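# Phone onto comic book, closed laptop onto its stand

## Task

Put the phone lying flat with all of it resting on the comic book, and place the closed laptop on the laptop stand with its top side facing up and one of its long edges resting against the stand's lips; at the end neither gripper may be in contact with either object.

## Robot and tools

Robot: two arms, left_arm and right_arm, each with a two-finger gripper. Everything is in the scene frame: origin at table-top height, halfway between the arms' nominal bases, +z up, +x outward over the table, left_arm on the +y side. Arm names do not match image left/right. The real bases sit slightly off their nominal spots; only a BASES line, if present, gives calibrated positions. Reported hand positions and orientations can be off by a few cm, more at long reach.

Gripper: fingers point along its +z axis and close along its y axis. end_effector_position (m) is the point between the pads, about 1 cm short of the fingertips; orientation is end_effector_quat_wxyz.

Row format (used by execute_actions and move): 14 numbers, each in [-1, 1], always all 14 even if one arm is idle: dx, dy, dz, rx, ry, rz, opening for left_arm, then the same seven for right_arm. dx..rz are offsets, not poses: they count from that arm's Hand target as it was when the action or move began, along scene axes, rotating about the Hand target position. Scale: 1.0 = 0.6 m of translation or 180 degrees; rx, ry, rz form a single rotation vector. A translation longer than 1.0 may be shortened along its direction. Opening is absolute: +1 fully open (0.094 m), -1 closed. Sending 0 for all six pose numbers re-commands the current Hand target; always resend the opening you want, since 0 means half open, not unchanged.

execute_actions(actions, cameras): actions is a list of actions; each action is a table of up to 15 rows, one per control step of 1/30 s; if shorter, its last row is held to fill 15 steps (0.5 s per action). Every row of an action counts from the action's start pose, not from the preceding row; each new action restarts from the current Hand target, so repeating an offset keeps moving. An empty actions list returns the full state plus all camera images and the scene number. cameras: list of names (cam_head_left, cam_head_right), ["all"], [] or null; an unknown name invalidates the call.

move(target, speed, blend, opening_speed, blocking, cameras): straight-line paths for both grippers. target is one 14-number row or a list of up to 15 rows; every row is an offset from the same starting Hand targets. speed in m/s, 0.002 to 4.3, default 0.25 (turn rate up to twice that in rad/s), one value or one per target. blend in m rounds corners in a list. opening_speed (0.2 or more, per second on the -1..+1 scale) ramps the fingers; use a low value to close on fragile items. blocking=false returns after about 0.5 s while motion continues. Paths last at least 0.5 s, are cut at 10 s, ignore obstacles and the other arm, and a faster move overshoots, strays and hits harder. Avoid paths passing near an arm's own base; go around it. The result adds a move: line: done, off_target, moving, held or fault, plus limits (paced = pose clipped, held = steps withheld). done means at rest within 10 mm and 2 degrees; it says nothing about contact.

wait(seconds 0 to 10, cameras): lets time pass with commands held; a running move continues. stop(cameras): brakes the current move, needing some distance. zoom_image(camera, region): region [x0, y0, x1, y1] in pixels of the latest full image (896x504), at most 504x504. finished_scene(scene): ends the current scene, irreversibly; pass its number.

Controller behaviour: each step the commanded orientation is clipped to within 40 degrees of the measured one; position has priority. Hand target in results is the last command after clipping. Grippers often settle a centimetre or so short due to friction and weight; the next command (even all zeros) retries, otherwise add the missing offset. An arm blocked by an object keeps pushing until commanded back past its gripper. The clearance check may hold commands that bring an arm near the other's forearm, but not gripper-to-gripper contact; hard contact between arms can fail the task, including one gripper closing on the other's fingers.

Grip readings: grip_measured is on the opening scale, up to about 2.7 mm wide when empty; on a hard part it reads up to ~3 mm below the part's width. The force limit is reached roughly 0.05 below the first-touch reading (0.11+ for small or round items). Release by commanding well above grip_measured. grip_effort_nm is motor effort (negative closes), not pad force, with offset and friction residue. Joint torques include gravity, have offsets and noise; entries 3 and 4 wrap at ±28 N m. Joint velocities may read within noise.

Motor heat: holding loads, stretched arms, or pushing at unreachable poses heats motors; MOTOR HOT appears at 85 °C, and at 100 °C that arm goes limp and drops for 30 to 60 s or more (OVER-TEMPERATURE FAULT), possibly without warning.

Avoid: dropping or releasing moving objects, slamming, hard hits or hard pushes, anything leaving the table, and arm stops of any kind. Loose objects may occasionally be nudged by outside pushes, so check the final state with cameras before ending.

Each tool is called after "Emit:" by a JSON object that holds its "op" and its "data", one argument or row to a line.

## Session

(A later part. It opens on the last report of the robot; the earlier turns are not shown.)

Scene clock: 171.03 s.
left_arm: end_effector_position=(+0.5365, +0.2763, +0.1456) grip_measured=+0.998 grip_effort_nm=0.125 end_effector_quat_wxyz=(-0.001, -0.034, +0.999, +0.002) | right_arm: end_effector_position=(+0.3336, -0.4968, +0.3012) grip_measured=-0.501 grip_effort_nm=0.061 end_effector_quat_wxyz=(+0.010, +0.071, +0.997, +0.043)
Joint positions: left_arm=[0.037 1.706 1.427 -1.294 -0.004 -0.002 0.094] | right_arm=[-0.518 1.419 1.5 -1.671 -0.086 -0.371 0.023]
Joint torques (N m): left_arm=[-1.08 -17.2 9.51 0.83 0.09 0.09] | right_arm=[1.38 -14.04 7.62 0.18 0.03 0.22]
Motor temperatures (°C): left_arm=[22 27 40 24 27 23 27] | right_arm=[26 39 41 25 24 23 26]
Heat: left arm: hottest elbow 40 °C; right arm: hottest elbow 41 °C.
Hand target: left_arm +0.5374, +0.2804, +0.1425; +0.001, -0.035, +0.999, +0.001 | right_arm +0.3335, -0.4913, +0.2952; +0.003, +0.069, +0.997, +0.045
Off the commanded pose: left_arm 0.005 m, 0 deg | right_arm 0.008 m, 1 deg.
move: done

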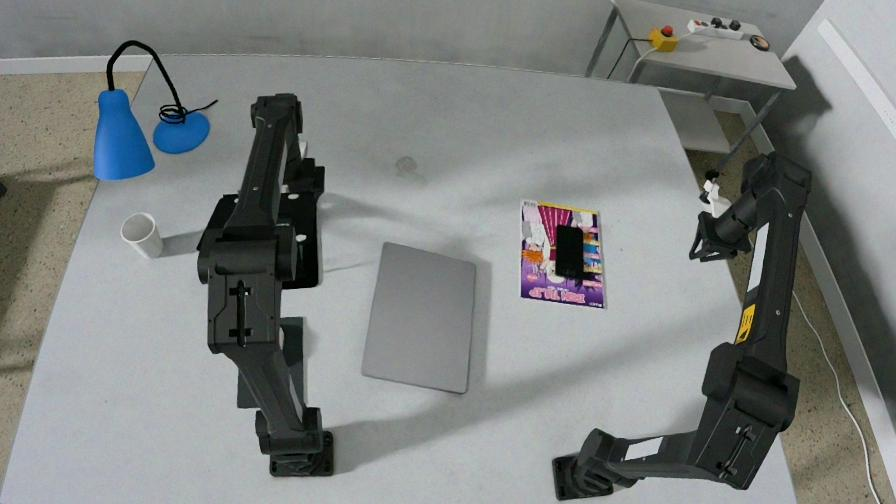

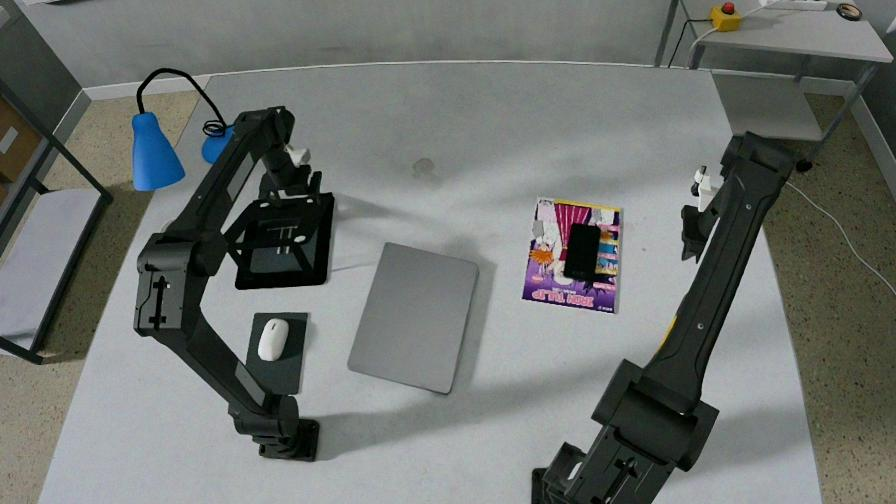

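Emit:
{"op": "move", "data": {
  "target": [0.01,0.0,-0.11,0,0,0,1,0,0,0,0,0,0,-0.5],
  "speed": 0.08,
  "cameras": ["all"]
}}

Emit:
{"op": "zoom_image", "data": {
  "camera": "cam_head_left",
  "region": [240, 160, 360, 280]
}}

Emit:
{"op": "zoom_image", "data": {
  "camera": "cam_head_right",
  "region": [240, 160, 360, 280]
}}

Scene clock: 177.50 s.
left_arm: end_effector_position=(+0.5434, +0.2767, +0.0828) grip_measured=+0.998 grip_effort_nm=0.125 end_effector_quat_wxyz=(+0.001, -0.034, +0.999, +0.002) | right_arm: end_effector_position=(+0.3336, -0.4968, +0.3012) grip_measured=-0.501 grip_effort_nm=0.056 end_effector_quat_wxyz=(+0.010, +0.071, +0.997, +0.043)
Joint positions: left_arm=[0.037 1.776 1.348 -1.139 -0.004 -0.002 0.094] | right_arm=[-0.518 1.419 1.5 -1.671 -0.086 -0.371 0.023]
Joint torques (N m): left_arm=[-1.55 -17.38 8.61 0.85 0.1 -0.02] | right_arm=[1.32 -14.15 7.64 0.18 0.02 0.21]
Heat: left arm: hottest elbow 40 °C; right arm: hottest elbow 40 °C.
Hand target: left_arm +0.5433, +0.2804, +0.0765; +0.001, -0.035, +0.999, +0.001 | right_arm +0.3335, -0.4913, +0.2952; +0.003, +0.069, +0.997, +0.045
Off the commanded pose: left_arm 0.007 m, 0 deg | right_arm 0.008 m, 1 deg.
move: done

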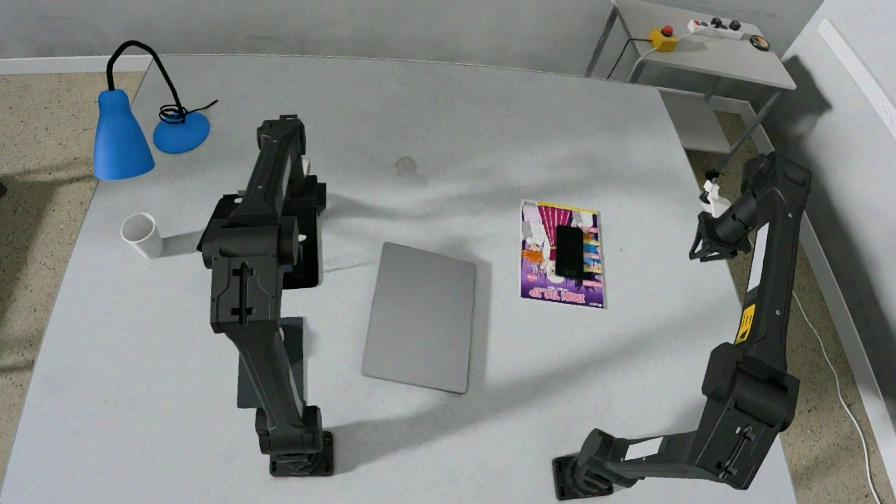

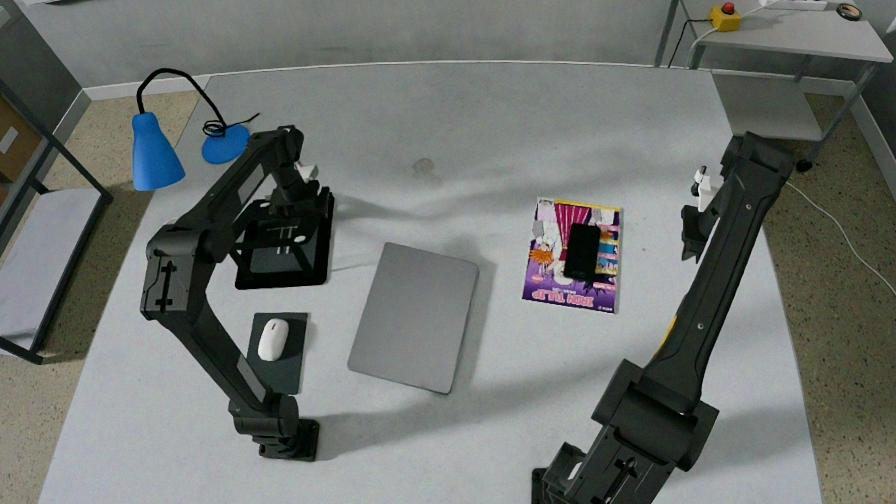

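Scaled by 4.200.

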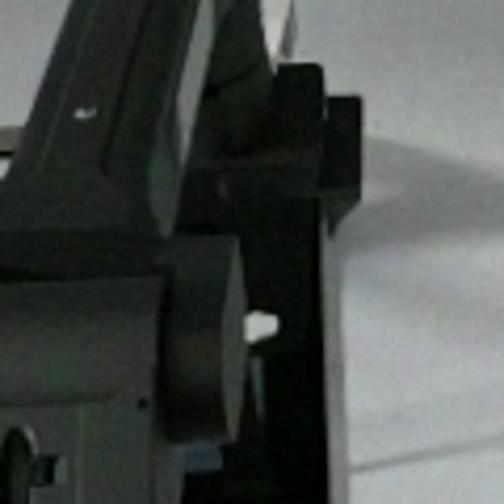

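Scaled by 4.200.

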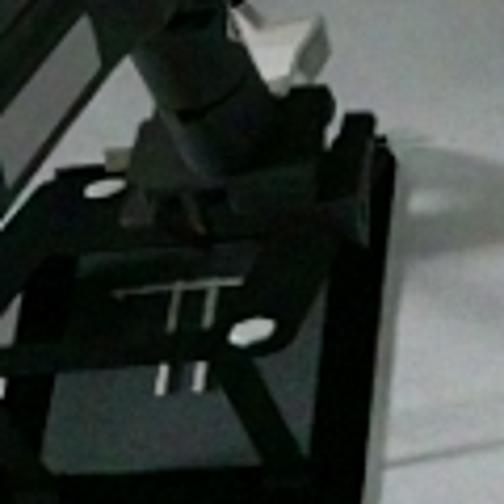

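Emit:
{"op": "move", "data": {
  "target": [
    [0,0.0,0.05,0,0,0,1,0,0,0,0,0,0,-0.5],
    [-0.07,0.0,0.05,0,0,0,1,0,0,0,0,0,0,-0.5],
    [-0.07,0.0,0.0,0,0,0,1,0,0,0,0,0,0,-0.5]
  ],
  "speed": 0.08,
  "cameras": ["all"]
}}

Emit:
{"op": "zoom_image", "data": {
  "camera": "cam_head_left",
  "region": [240, 160, 360, 280]
}}

Emit:
{"op": "zoom_image", "data": {
  "camera": "cam_head_right",
  "region": [240, 160, 360, 280]
}}

Scene clock: 183.10 s.
left_arm: end_effector_position=(+0.5027, +0.2741, +0.0819) grip_measured=+0.998 grip_effort_nm=0.129 end_effector_quat_wxyz=(+0.002, -0.033, +0.999, +0.002) | right_arm: end_effector_position=(+0.3336, -0.4968, +0.3012) grip_measured=-0.501 grip_effort_nm=0.056 end_effector_quat_wxyz=(+0.010, +0.071, +0.997, +0.043)
Joint positions: left_arm=[0.037 1.681 1.215 -1.1 -0.004 0 0.094] | right_arm=[-0.518 1.419 1.5 -1.671 -0.086 -0.371 0.023]
Joint torques (N m): left_arm=[-0.26 -15.74 8.39 0.8 0.06 0.11] | right_arm=[1.26 -14.1 7.66 0.18 0.03 0.22]
Heat: left arm: hottest elbow 39 °C; right arm: hottest elbow 40 °C.
Hand target: left_arm +0.5013, +0.2804, +0.0765; +0.001, -0.035, +0.999, +0.001 | right_arm +0.3335, -0.4913, +0.2952; +0.003, +0.069, +0.997, +0.045
Off the commanded pose: left_arm 0.009 m, 0 deg | right_arm 0.008 m, 1 deg.
move: done

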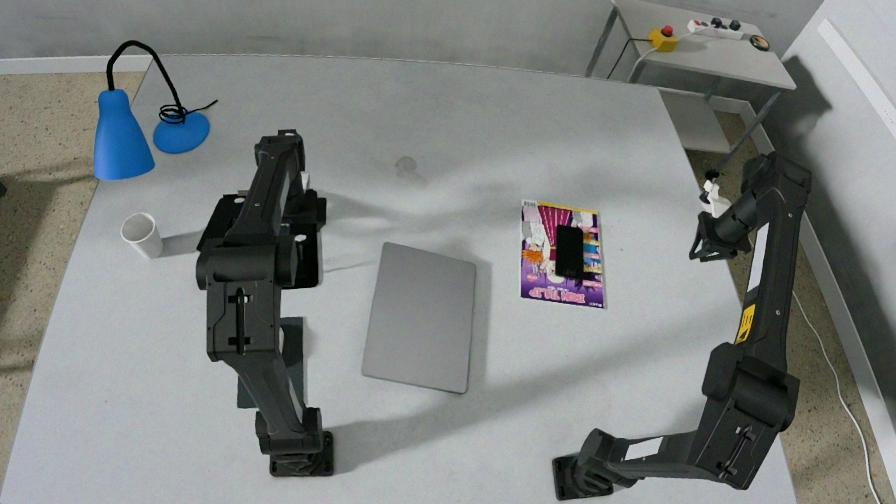

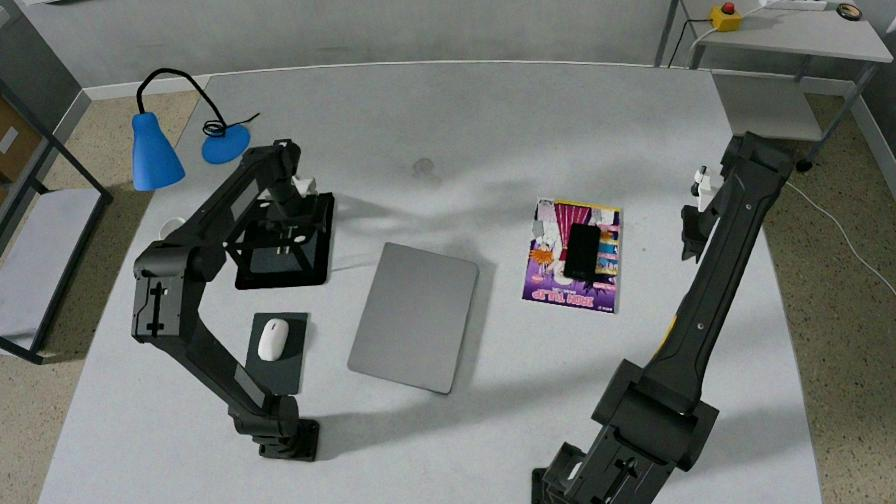

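Scaled by 4.200.

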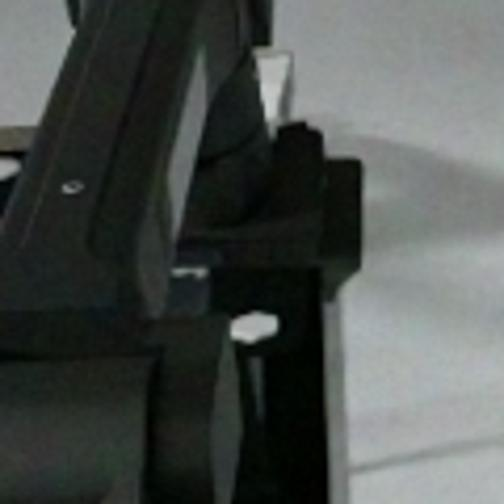

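Scaled by 4.200.

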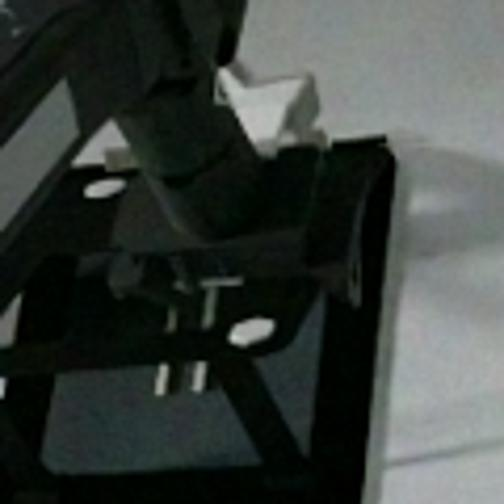

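Emit:
{"op": "move", "data": {
  "target": [
    [0,0.0,-0.025,0,0,0,1,0,0,0,0,0,0,-0.5],
    [0,0.0,-0.025,0,0,0,-0.2,0,0,0,0,0,0,-0.5]
  ],
  "speed": 0.06,
  "opening_speed": 0.3,
  "cameras": ["all"]
}}

Emit:
{"op": "zoom_image", "data": {
  "camera": "cam_head_left",
  "region": [240, 160, 360, 280]
}}

Emit:
{"op": "zoom_image", "data": {
  "camera": "cam_head_right",
  "region": [240, 160, 360, 280]
}}

Scene clock: 191.27 s.
left_arm: end_effector_position=(+0.5029, +0.2731, +0.0684) grip_measured=+0.021 grip_effort_nm=-1.004 end_effector_quat_wxyz=(+0.004, -0.039, +0.999, -0.001) | right_arm: end_effector_position=(+0.3336, -0.4968, +0.3012) grip_measured=-0.501 grip_effort_nm=0.046 end_effector_quat_wxyz=(+0.010, +0.071, +0.997, +0.043)
Joint positions: left_arm=[0.037 1.696 1.194 -1.062 0.002 -0.011 0.048] | right_arm=[-0.518 1.419 1.5 -1.671 -0.086 -0.371 0.023]
Joint torques (N m): left_arm=[-0.79 -14.62 7.88 0.85 -0.18 0.2] | right_arm=[1.38 -14.1 7.66 0.2 0.02 0.21]
Heat: left arm: hottest elbow 38 °C; right arm: hottest elbow 40 °C.
Hand target: left_arm +0.5013, +0.2805, +0.0616; +0.001, -0.036, +0.999, +0.001 | right_arm +0.3335, -0.4913, +0.2952; +0.003, +0.069, +0.997, +0.045
Off the commanded pose: left_arm 0.010 m, 1 deg | right_arm 0.008 m, 1 deg.
move: done

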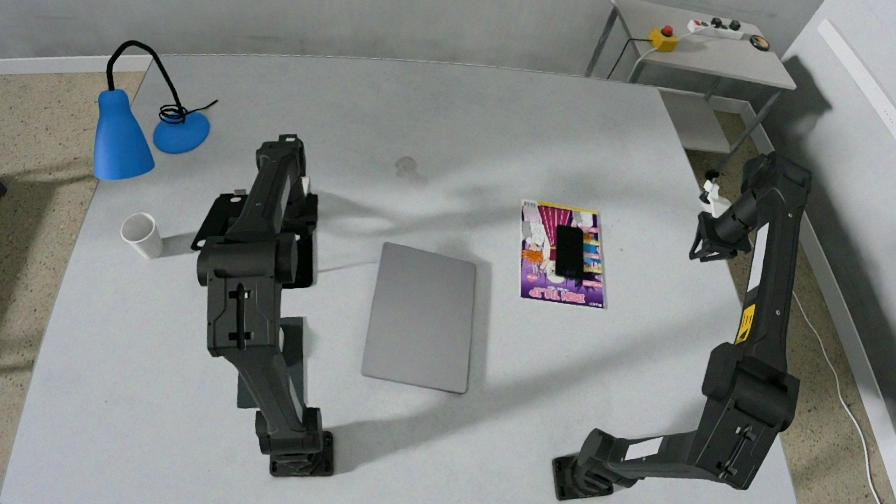

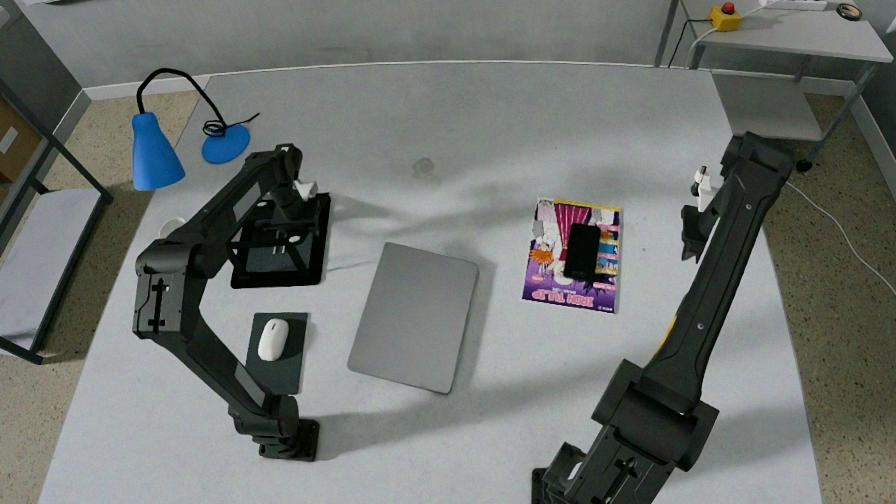

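Scaled by 4.200.

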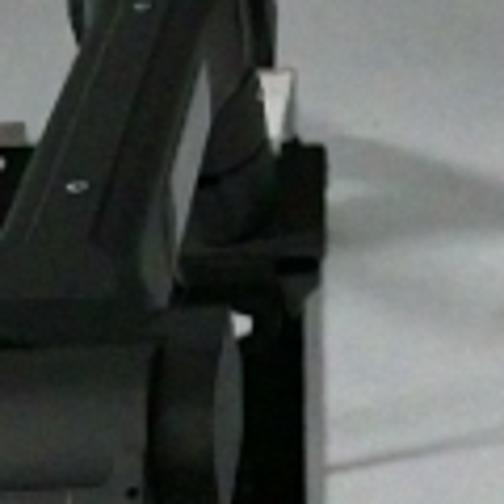

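Scaled by 4.200.

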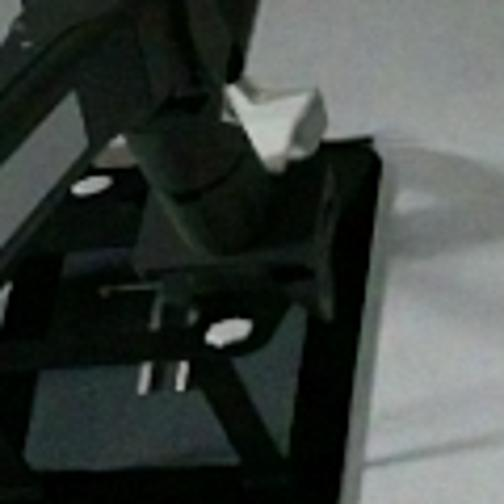

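Emit:
{"op": "move", "data": {
  "target": [0,-0.2,0.01,0,0,0,-0.2,0,0,0,0,0,0,-0.5],
  "speed": 0.08,
  "cameras": ["all"]
}}

Scene clock: 198.03 s.
left_arm: end_effector_position=(+0.4986, +0.1746, +0.0680) grip_measured=+0.016 grip_effort_nm=-1.009 end_effector_quat_wxyz=(+0.004, -0.041, +0.999, +0.002) | right_arm: end_effector_position=(+0.3336, -0.4968, +0.3012) grip_measured=-0.501 grip_effort_nm=0.051 end_effector_quat_wxyz=(+0.010, +0.071, +0.997, +0.043)
Joint positions: left_arm=[-0.174 1.696 1.194 -1.062 -0.005 -0.228 0.048] | right_arm=[-0.518 1.419 1.5 -1.671 -0.086 -0.371 0.023]
Joint torques (N m): left_arm=[-3.66 -14.39 10.26 0.18 0.08 -0.11] | right_arm=[1.38 -14.1 7.65 0.17 0.02 0.22]
Heat: left arm: hottest elbow 38 °C; right arm: hottest elbow 40 °C.
Hand target: left_arm +0.5012, +0.1605, +0.0674; +0.001, -0.035, +0.999, +0.001 | right_arm +0.3335, -0.4913, +0.2952; +0.003, +0.069, +0.997, +0.045
Off the commanded pose: left_arm 0.014 m, 1 deg | right_arm 0.008 m, 1 deg.
move: off_target (left_arm)

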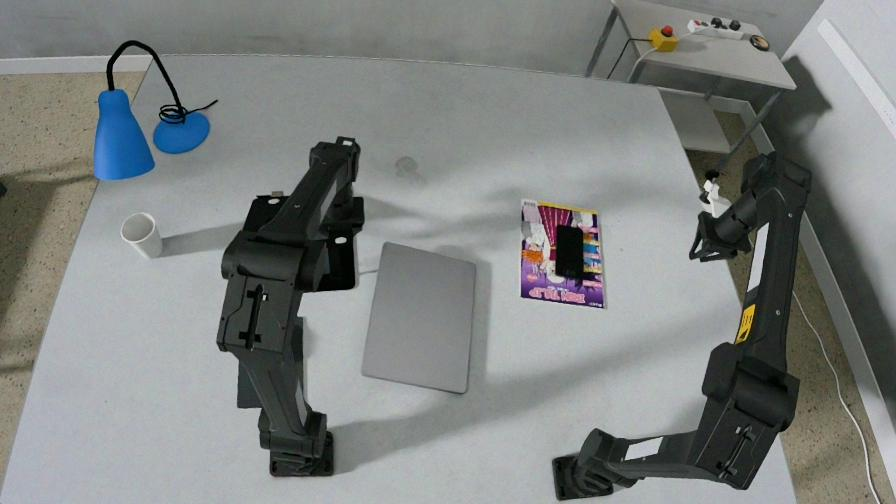

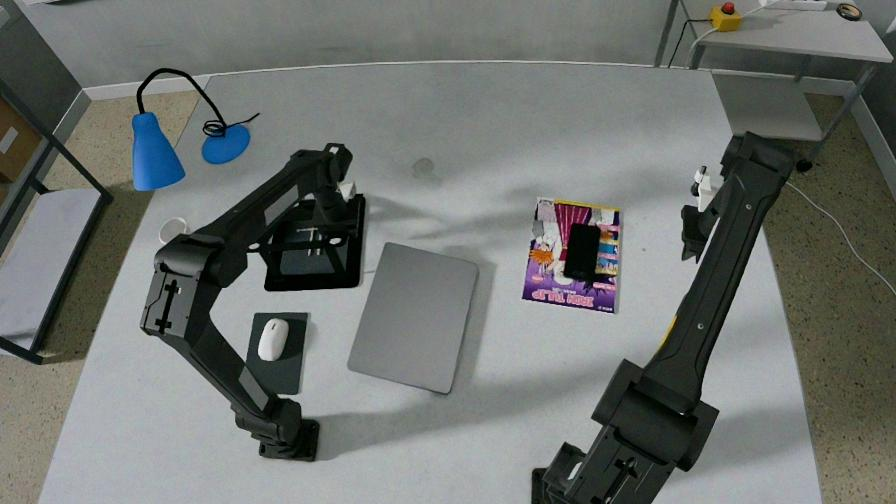

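Emit:
{"op": "move", "data": {
  "target": [0,-0.035,0.0,0,0,0,-0.2,0,0,0,0,0,0,-0.5],
  "speed": 0.08
}}

Emit:
{"op": "move", "data": {
  "target": [
    [0,0.02,0.01,0,0,0,1,0,0,0,0,0,0,-0.5],
    [0,0.02,0.2,0,0,0,1,0,0,0,0,0,0,-0.5],
    [-0.4,0.4,0.4,0,0,0,1,0,0,0,0,0,0,-0.5]
  ],
  "speed": [0.05,0.1,0.25],
  "blend": [0,0.04,0],
  "cameras": ["all"]
}}

Emit:
{"op": "zoom_image", "data": {
  "camera": "cam_head_left",
  "region": [210, 160, 410, 310]
}}

Emit:
{"op": "zoom_image", "data": {
  "camera": "cam_head_right",
  "region": [210, 160, 410, 310]
}}

Emit:
{"op": "zoom_image", "data": {
  "camera": "cam_head_left",
  "region": [350, 230, 500, 410]
}}

Emit:
{"op": "zoom_image", "data": {
  "camera": "cam_head_right",
  "region": [340, 230, 490, 410]
}}

Scene clock: 203.23 s.
left_arm: end_effector_position=(+0.4953, +0.1567, +0.0676) grip_measured=+0.015 grip_effort_nm=-1.009 end_effector_quat_wxyz=(+0.003, -0.043, +0.999, +0.002) | right_arm: end_effector_position=(+0.3336, -0.4968, +0.3012) grip_measured=-0.501 grip_effort_nm=0.051 end_effector_quat_wxyz=(+0.010, +0.071, +0.997, +0.043)
Joint positions: left_arm=[-0.213 1.697 1.194 -1.063 -0.005 -0.27 0.048] | right_arm=[-0.518 1.419 1.5 -1.671 -0.086 -0.371 0.023]
Joint torques (N m): left_arm=[-3.55 -14.33 11.6 -0.12 0.07 -0.13] | right_arm=[1.26 -14.1 7.65 0.2 0.02 0.21]
Heat: left arm: hottest elbow 38 °C; right arm: hottest elbow 40 °C.
Hand target: left_arm +0.5012, +0.1393, +0.0675; +0.001, -0.035, +0.999, +0.001 | right_arm +0.3335, -0.4913, +0.2952; +0.003, +0.069, +0.997, +0.045
Off the commanded pose: left_arm 0.018 m, 1 deg | right_arm 0.008 m, 1 deg.
move: off_target (left_arm)

Scene clock: 207.63 s.
left_arm: end_effector_position=(+0.2666, +0.3784, +0.3082) grip_measured=+0.998 grip_effort_nm=0.129 end_effector_quat_wxyz=(+0.031, -0.033, +0.999, +0.018) | right_arm: end_effector_position=(+0.3336, -0.4968, +0.3012) grip_measured=-0.501 grip_effort_nm=0.061 end_effector_quat_wxyz=(+0.010, +0.071, +0.997, +0.043)
Joint positions: left_arm=[0.493 1.011 1.184 -1.672 -0.003 0.455 0.094] | right_arm=[-0.518 1.419 1.5 -1.671 -0.086 -0.371 0.023]
Joint torques (N m): left_arm=[-0.32 -6.65 9.73 0.01 0.08 0.1] | right_arm=[1.32 -14.15 7.64 0.2 0.02 0.22]
Heat: left arm: hottest elbow 38 °C; right arm: hottest elbow 40 °C.
Hand target: left_arm +0.2612, +0.3794, +0.3075; +0.001, -0.035, +0.999, +0.001 | right_arm +0.3335, -0.4913, +0.2952; +0.003, +0.069, +0.997, +0.045
Off the commanded pose: left_arm 0.006 m, 4 deg | right_arm 0.008 m, 1 deg.
joint sent to its limit (left arm) — joint 4 (wrist pitch), lower limit. The joint targets are off in orientation, not in position.
move: off_target (left_arm)

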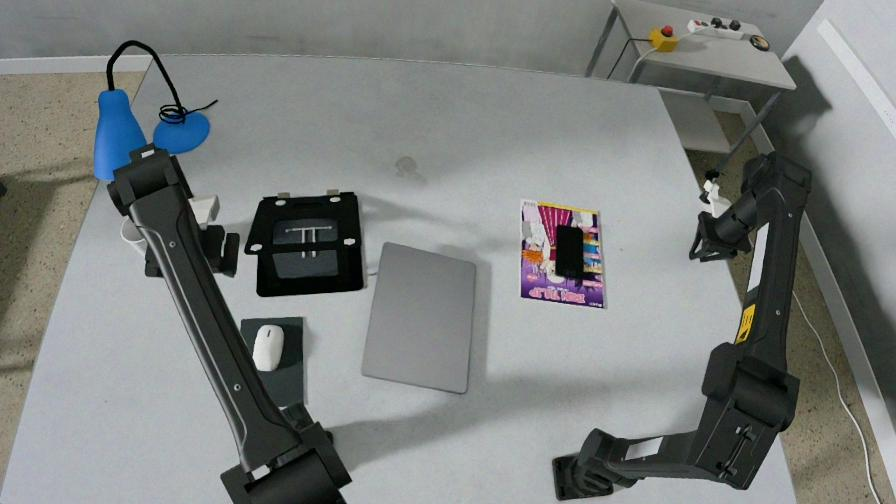

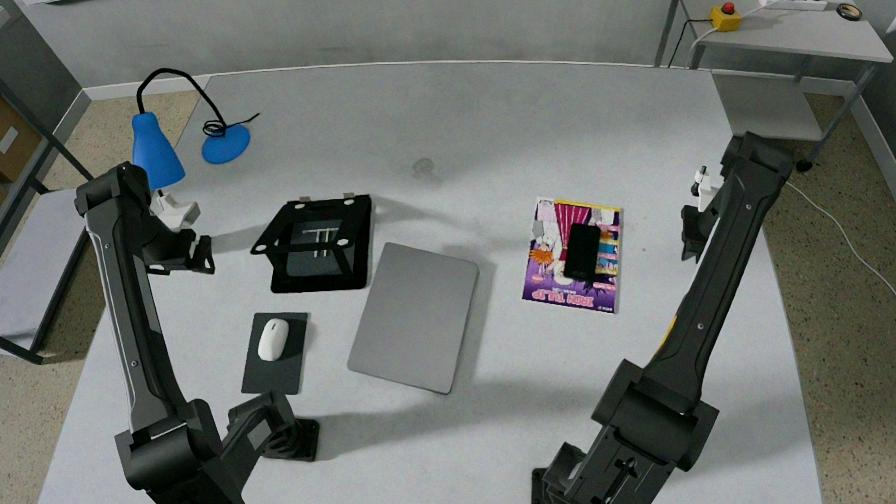

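Scaled by 2.520.

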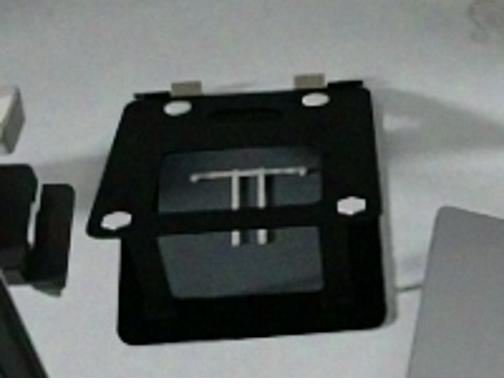

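Scaled by 2.520.

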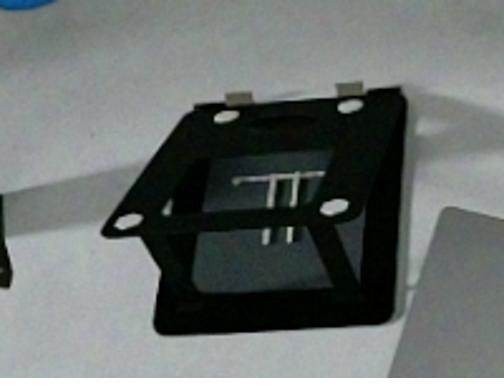

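Scaled by 2.800.

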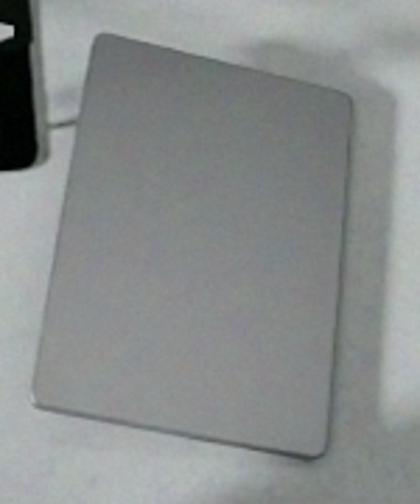

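Scaled by 2.800.

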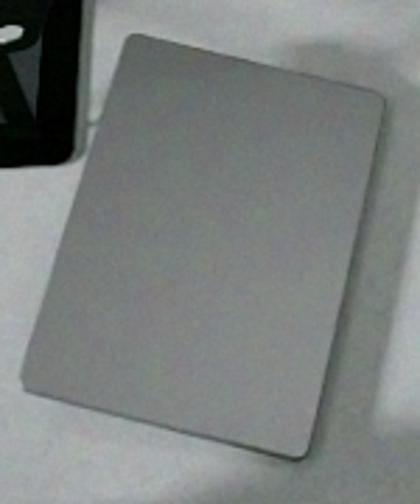

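Emit:
{"op": "zoom_image", "data": {
  "camera": "cam_head_left",
  "region": [350, 350, 420, 400]
}}

Emit:
{"op": "zoom_image", "data": {
  "camera": "cam_head_left",
  "region": [420, 350, 490, 400]
}}

Emit:
{"op": "zoom_image", "data": {
  "camera": "cam_head_right",
  "region": [340, 350, 410, 400]
}}

Emit:
{"op": "zoom_image", "data": {
  "camera": "cam_head_right",
  "region": [410, 350, 480, 400]
}}

Emit:
{"op": "zoom_image", "data": {
  "camera": "cam_head_right",
  "region": [440, 250, 500, 330]
}}

Emit:
{"op": "zoom_image", "data": {
  "camera": "cam_head_left",
  "region": [355, 235, 415, 315]
}}

Scaled by 7.200.

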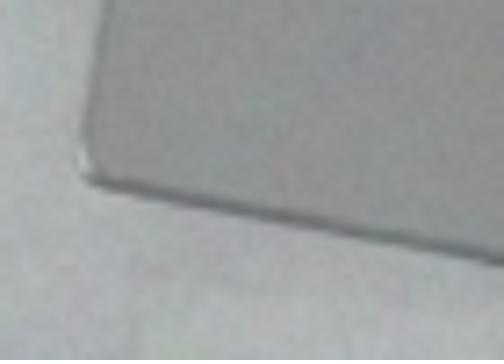

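Scaled by 7.200.

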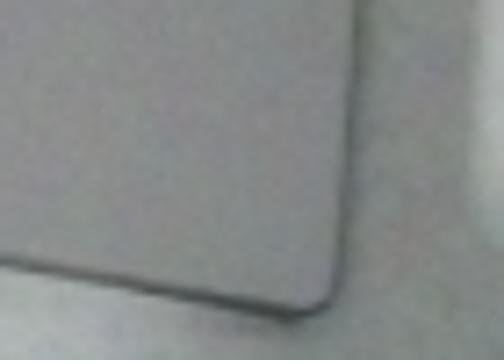

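Scaled by 7.200.

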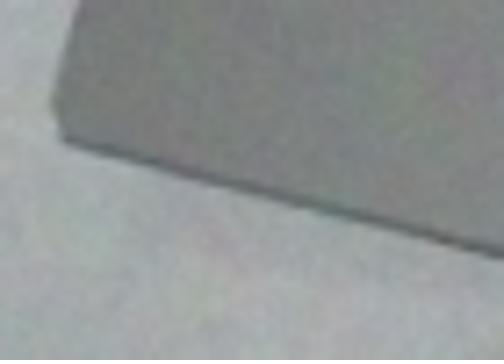

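Scaled by 7.200.

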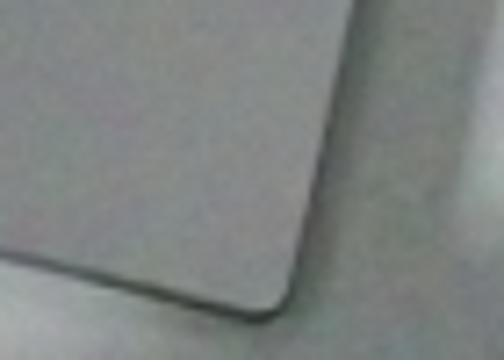

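Scaled by 6.300.

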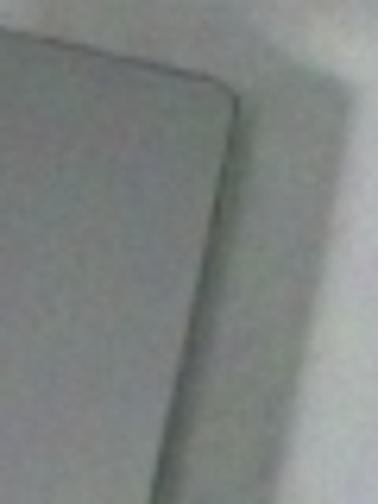

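Scaled by 6.300.

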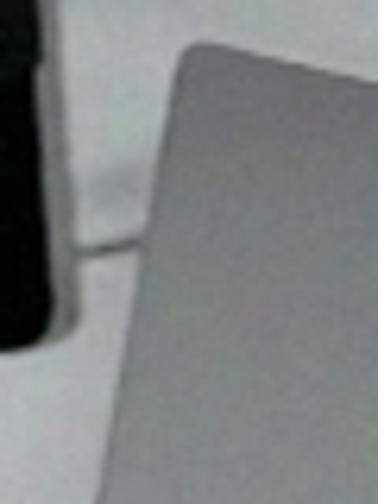

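Emit:
{"op": "move", "data": {
  "target": [0.0813,-0.2157,-0.179,-0.333,0.018,-0.0706,0.3,0,0,0,0,0,0,-0.5],
  "speed": 0.25,
  "cameras": ["all"]
}}

Emit:
{"op": "zoom_image", "data": {
  "camera": "cam_head_left",
  "region": [280, 220, 440, 380]
}}

Emit:
{"op": "zoom_image", "data": {
  "camera": "cam_head_right",
  "region": [280, 220, 440, 380]
}}

Scene clock: 295.80 s.
left_arm: end_effector_position=(+0.3125, +0.2552, +0.2015) grip_measured=+0.302 grip_effort_nm=-0.081 end_effector_quat_wxyz=(+0.040, +0.030, +0.903, -0.426) | right_arm: end_effector_position=(+0.3336, -0.4968, +0.3012) grip_measured=-0.501 grip_effort_nm=0.056 end_effector_quat_wxyz=(+0.010, +0.071, +0.997, +0.043)
Joint positions: left_arm=[0.461 1.303 0.934 -1.672 0.781 0.752 0.061] | right_arm=[-0.518 1.419 1.5 -1.671 -0.086 -0.371 0.023]
Joint torques (N m): left_arm=[-2.96 -9.17 8.1 -0.75 0.5 0.13] | right_arm=[1.44 -14.04 7.66 0.18 0.02 0.22]
Heat: left arm: hottest elbow 37 °C; right arm: hottest elbow 40 °C.
Hand target: left_arm +0.3100, +0.2499, +0.2000; -0.044, +0.075, +0.864, -0.497 | right_arm +0.3335, -0.4913, +0.2952; +0.003, +0.069, +0.997, +0.045
Off the commanded pose: left_arm 0.006 m, 14 deg | right_arm 0.008 m, 1 deg.
joint sent to its limit (left arm) — joint 4 (wrist pitch), lower limit. The joint targets are off in orientation, not in position.
move: off_target (left_arm)

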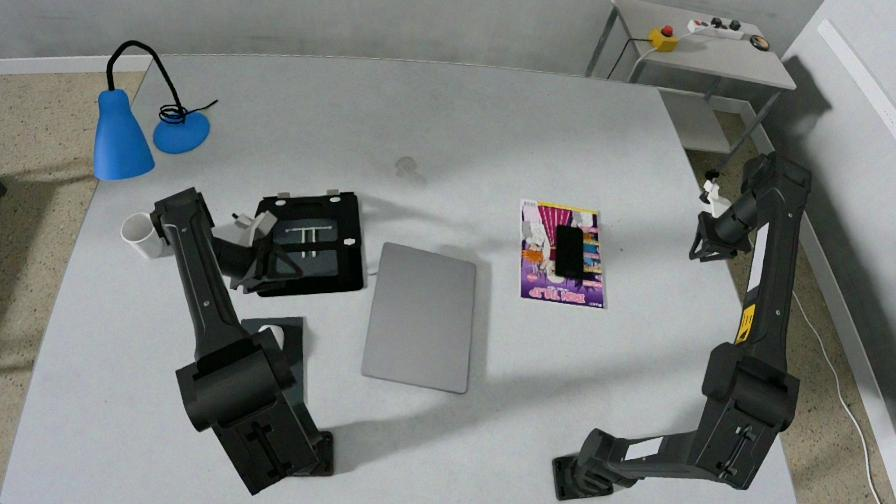

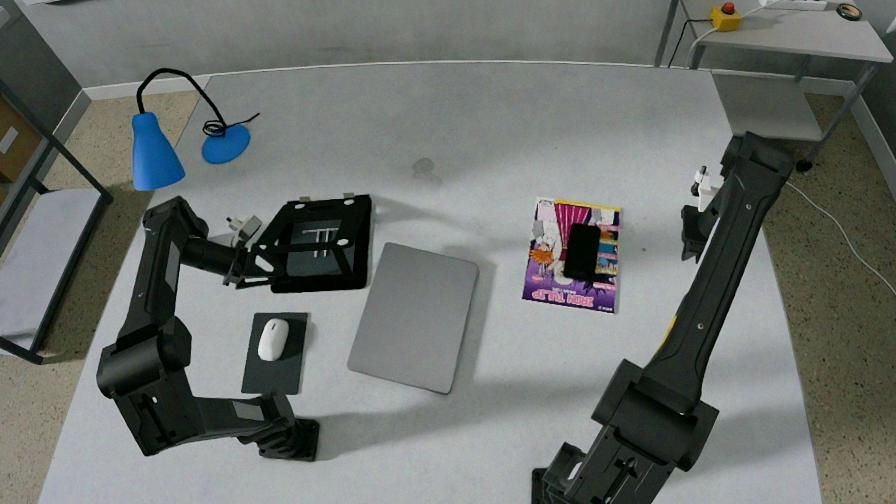

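Scaled by 3.150.

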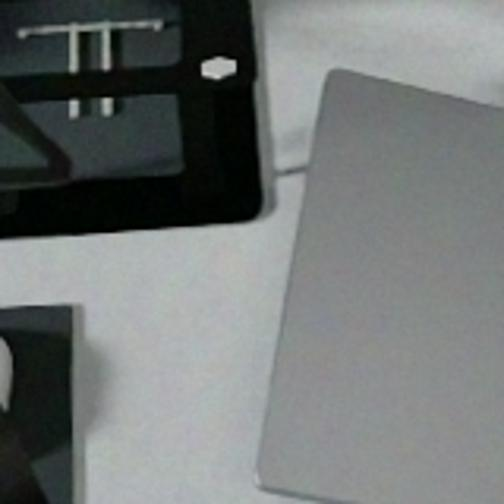

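Scaled by 3.150.

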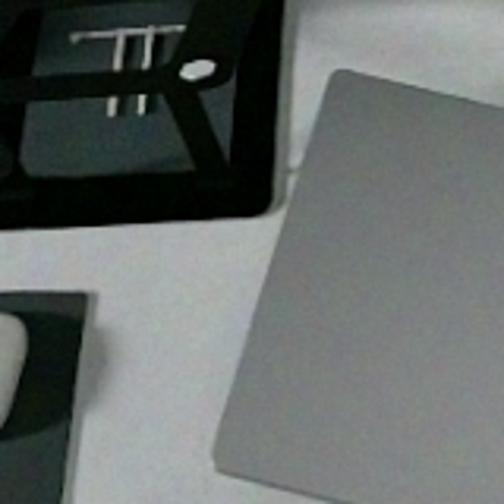

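Emit:
{"op": "move", "data": {
  "target": [-0.033,-0.108,-0.167,0,0,0,-0.2,0,0,0,0,0,0,-0.5],
  "speed": 0.12,
  "cameras": ["all"]
}}

Emit:
{"op": "zoom_image", "data": {
  "camera": "cam_head_left",
  "region": [240, 230, 400, 390]
}}

Emit:
{"op": "zoom_image", "data": {
  "camera": "cam_head_right",
  "region": [240, 230, 400, 390]
}}

Scene clock: 303.10 s.
left_arm: end_effector_position=(+0.2926, +0.1916, +0.1128) grip_measured=-0.198 grip_effort_nm=-0.081 end_effector_quat_wxyz=(-0.017, +0.087, +0.866, -0.493) | right_arm: end_effector_position=(+0.3336, -0.4968, +0.3012) grip_measured=-0.501 grip_effort_nm=0.056 end_effector_quat_wxyz=(+0.010, +0.071, +0.997, +0.043)
Joint positions: left_arm=[0.298 1.481 0.756 -1.484 0.876 0.835 0.038] | right_arm=[-0.518 1.419 1.5 -1.671 -0.086 -0.371 0.023]
Joint torques (N m): left_arm=[-2.67 -6.12 5.7 -0.21 0.23 -0.29] | right_arm=[1.38 -14.04 7.66 0.2 0.02 0.22]
Heat: left arm: hottest elbow 36 °C; right arm: hottest elbow 40 °C.
Hand target: left_arm +0.2901, +0.1851, +0.0998; -0.044, +0.075, +0.864, -0.497 | right_arm +0.3335, -0.4913, +0.2952; +0.003, +0.069, +0.997, +0.045
Off the commanded pose: left_arm 0.015 m, 3 deg | right_arm 0.008 m, 1 deg.
move: off_target (left_arm)

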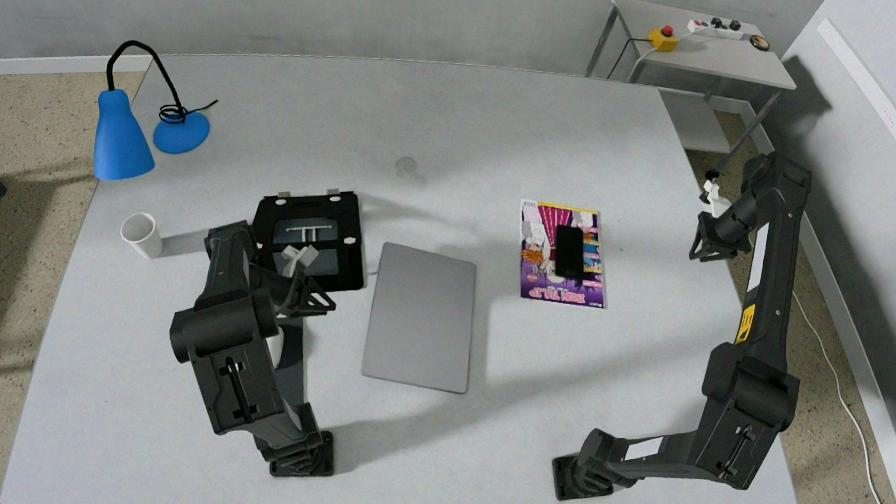

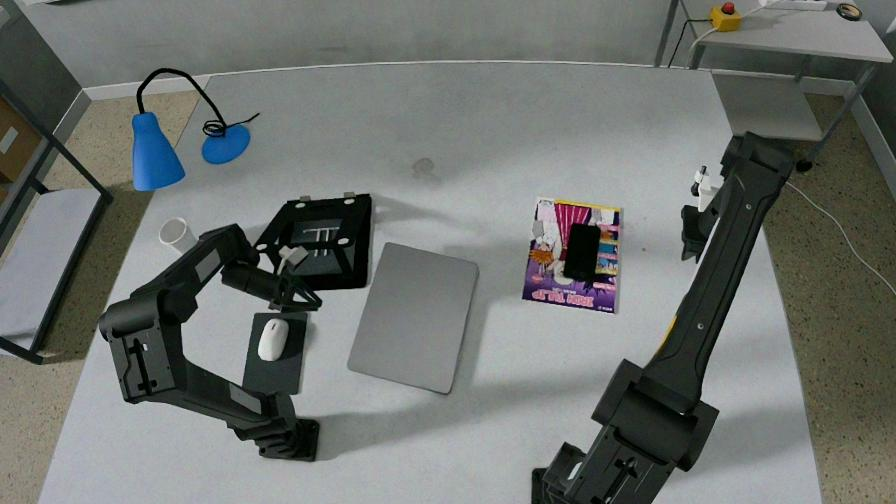

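Scaled by 3.150.

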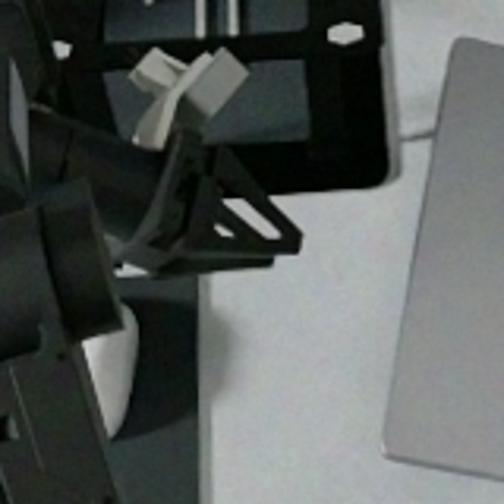

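Scaled by 3.150.

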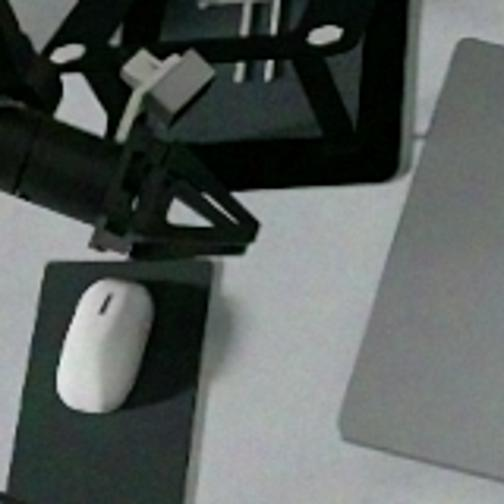

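Emit:
{"op": "move", "data": {
  "target": [0.036,-0.033,-0.115,0,0,0,-0.2,0,0,0,0,0,0,-0.5],
  "speed": 0.1,
  "cameras": ["all"]
}}

Emit:
{"op": "zoom_image", "data": {
  "camera": "cam_head_left",
  "region": [300, 270, 400, 370]
}}

Emit:
{"op": "zoom_image", "data": {
  "camera": "cam_head_right",
  "region": [300, 270, 400, 370]
}}

Scene clock: 314.10 s.
left_arm: end_effector_position=(+0.3129, +0.1701, +0.0344) grip_measured=-0.198 grip_effort_nm=-0.081 end_effector_quat_wxyz=(-0.038, +0.073, +0.864, -0.496) | right_arm: end_effector_position=(+0.3336, -0.4968, +0.3012) grip_measured=-0.501 grip_effort_nm=0.051 end_effector_quat_wxyz=(+0.010, +0.071, +0.997, +0.043)
Joint positions: left_arm=[0.209 1.702 0.735 -1.19 0.919 0.703 0.038] | right_arm=[-0.518 1.419 1.5 -1.671 -0.086 -0.371 0.023]
Joint torques (N m): left_arm=[-3.02 -10.99 4.72 -0.18 0.59 0] | right_arm=[1.32 -14.1 7.65 0.21 0.02 0.21]
Motor temperatures (°C): left_arm=[22 27 35 23 27 24 27] | right_arm=[26 37 40 25 24 23 25]
Heat: left arm: hottest elbow 35 °C; right arm: hottest elbow 40 °C.
Hand target: left_arm +0.3118, +0.1653, +0.0309; -0.044, +0.075, +0.864, -0.497 | right_arm +0.3335, -0.4913, +0.2952; +0.003, +0.069, +0.997, +0.045
Off the commanded pose: left_arm 0.006 m, 1 deg | right_arm 0.008 m, 1 deg.
move: done

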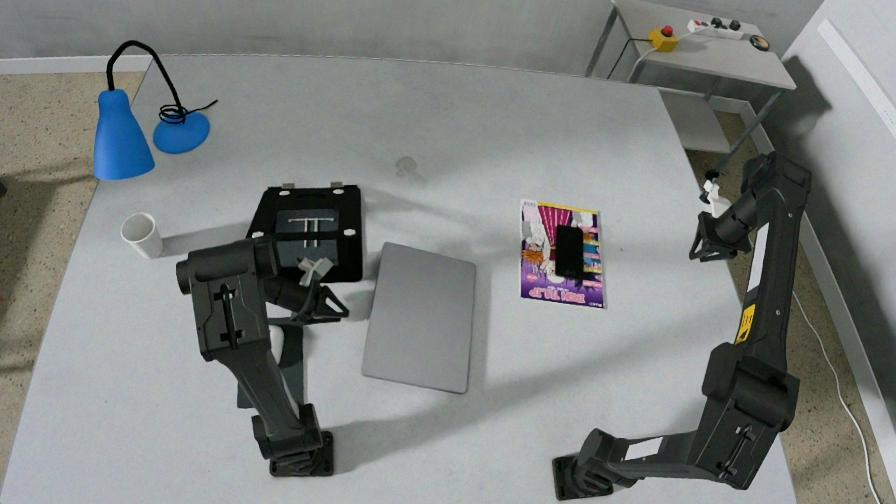

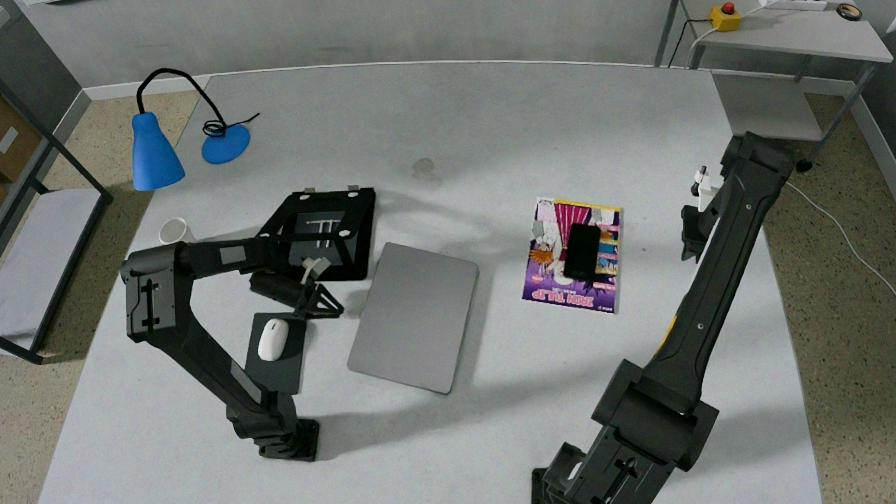

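Scaled by 5.040.

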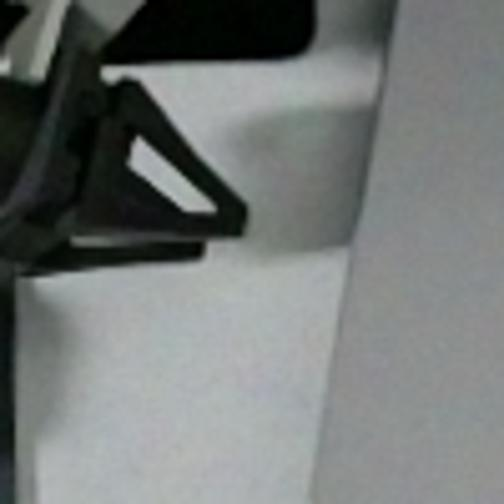

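Scaled by 5.040.

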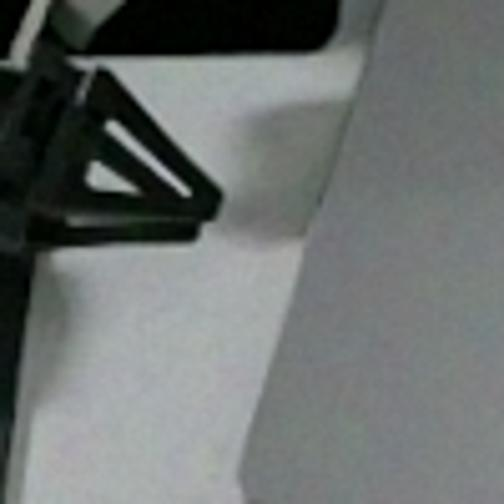

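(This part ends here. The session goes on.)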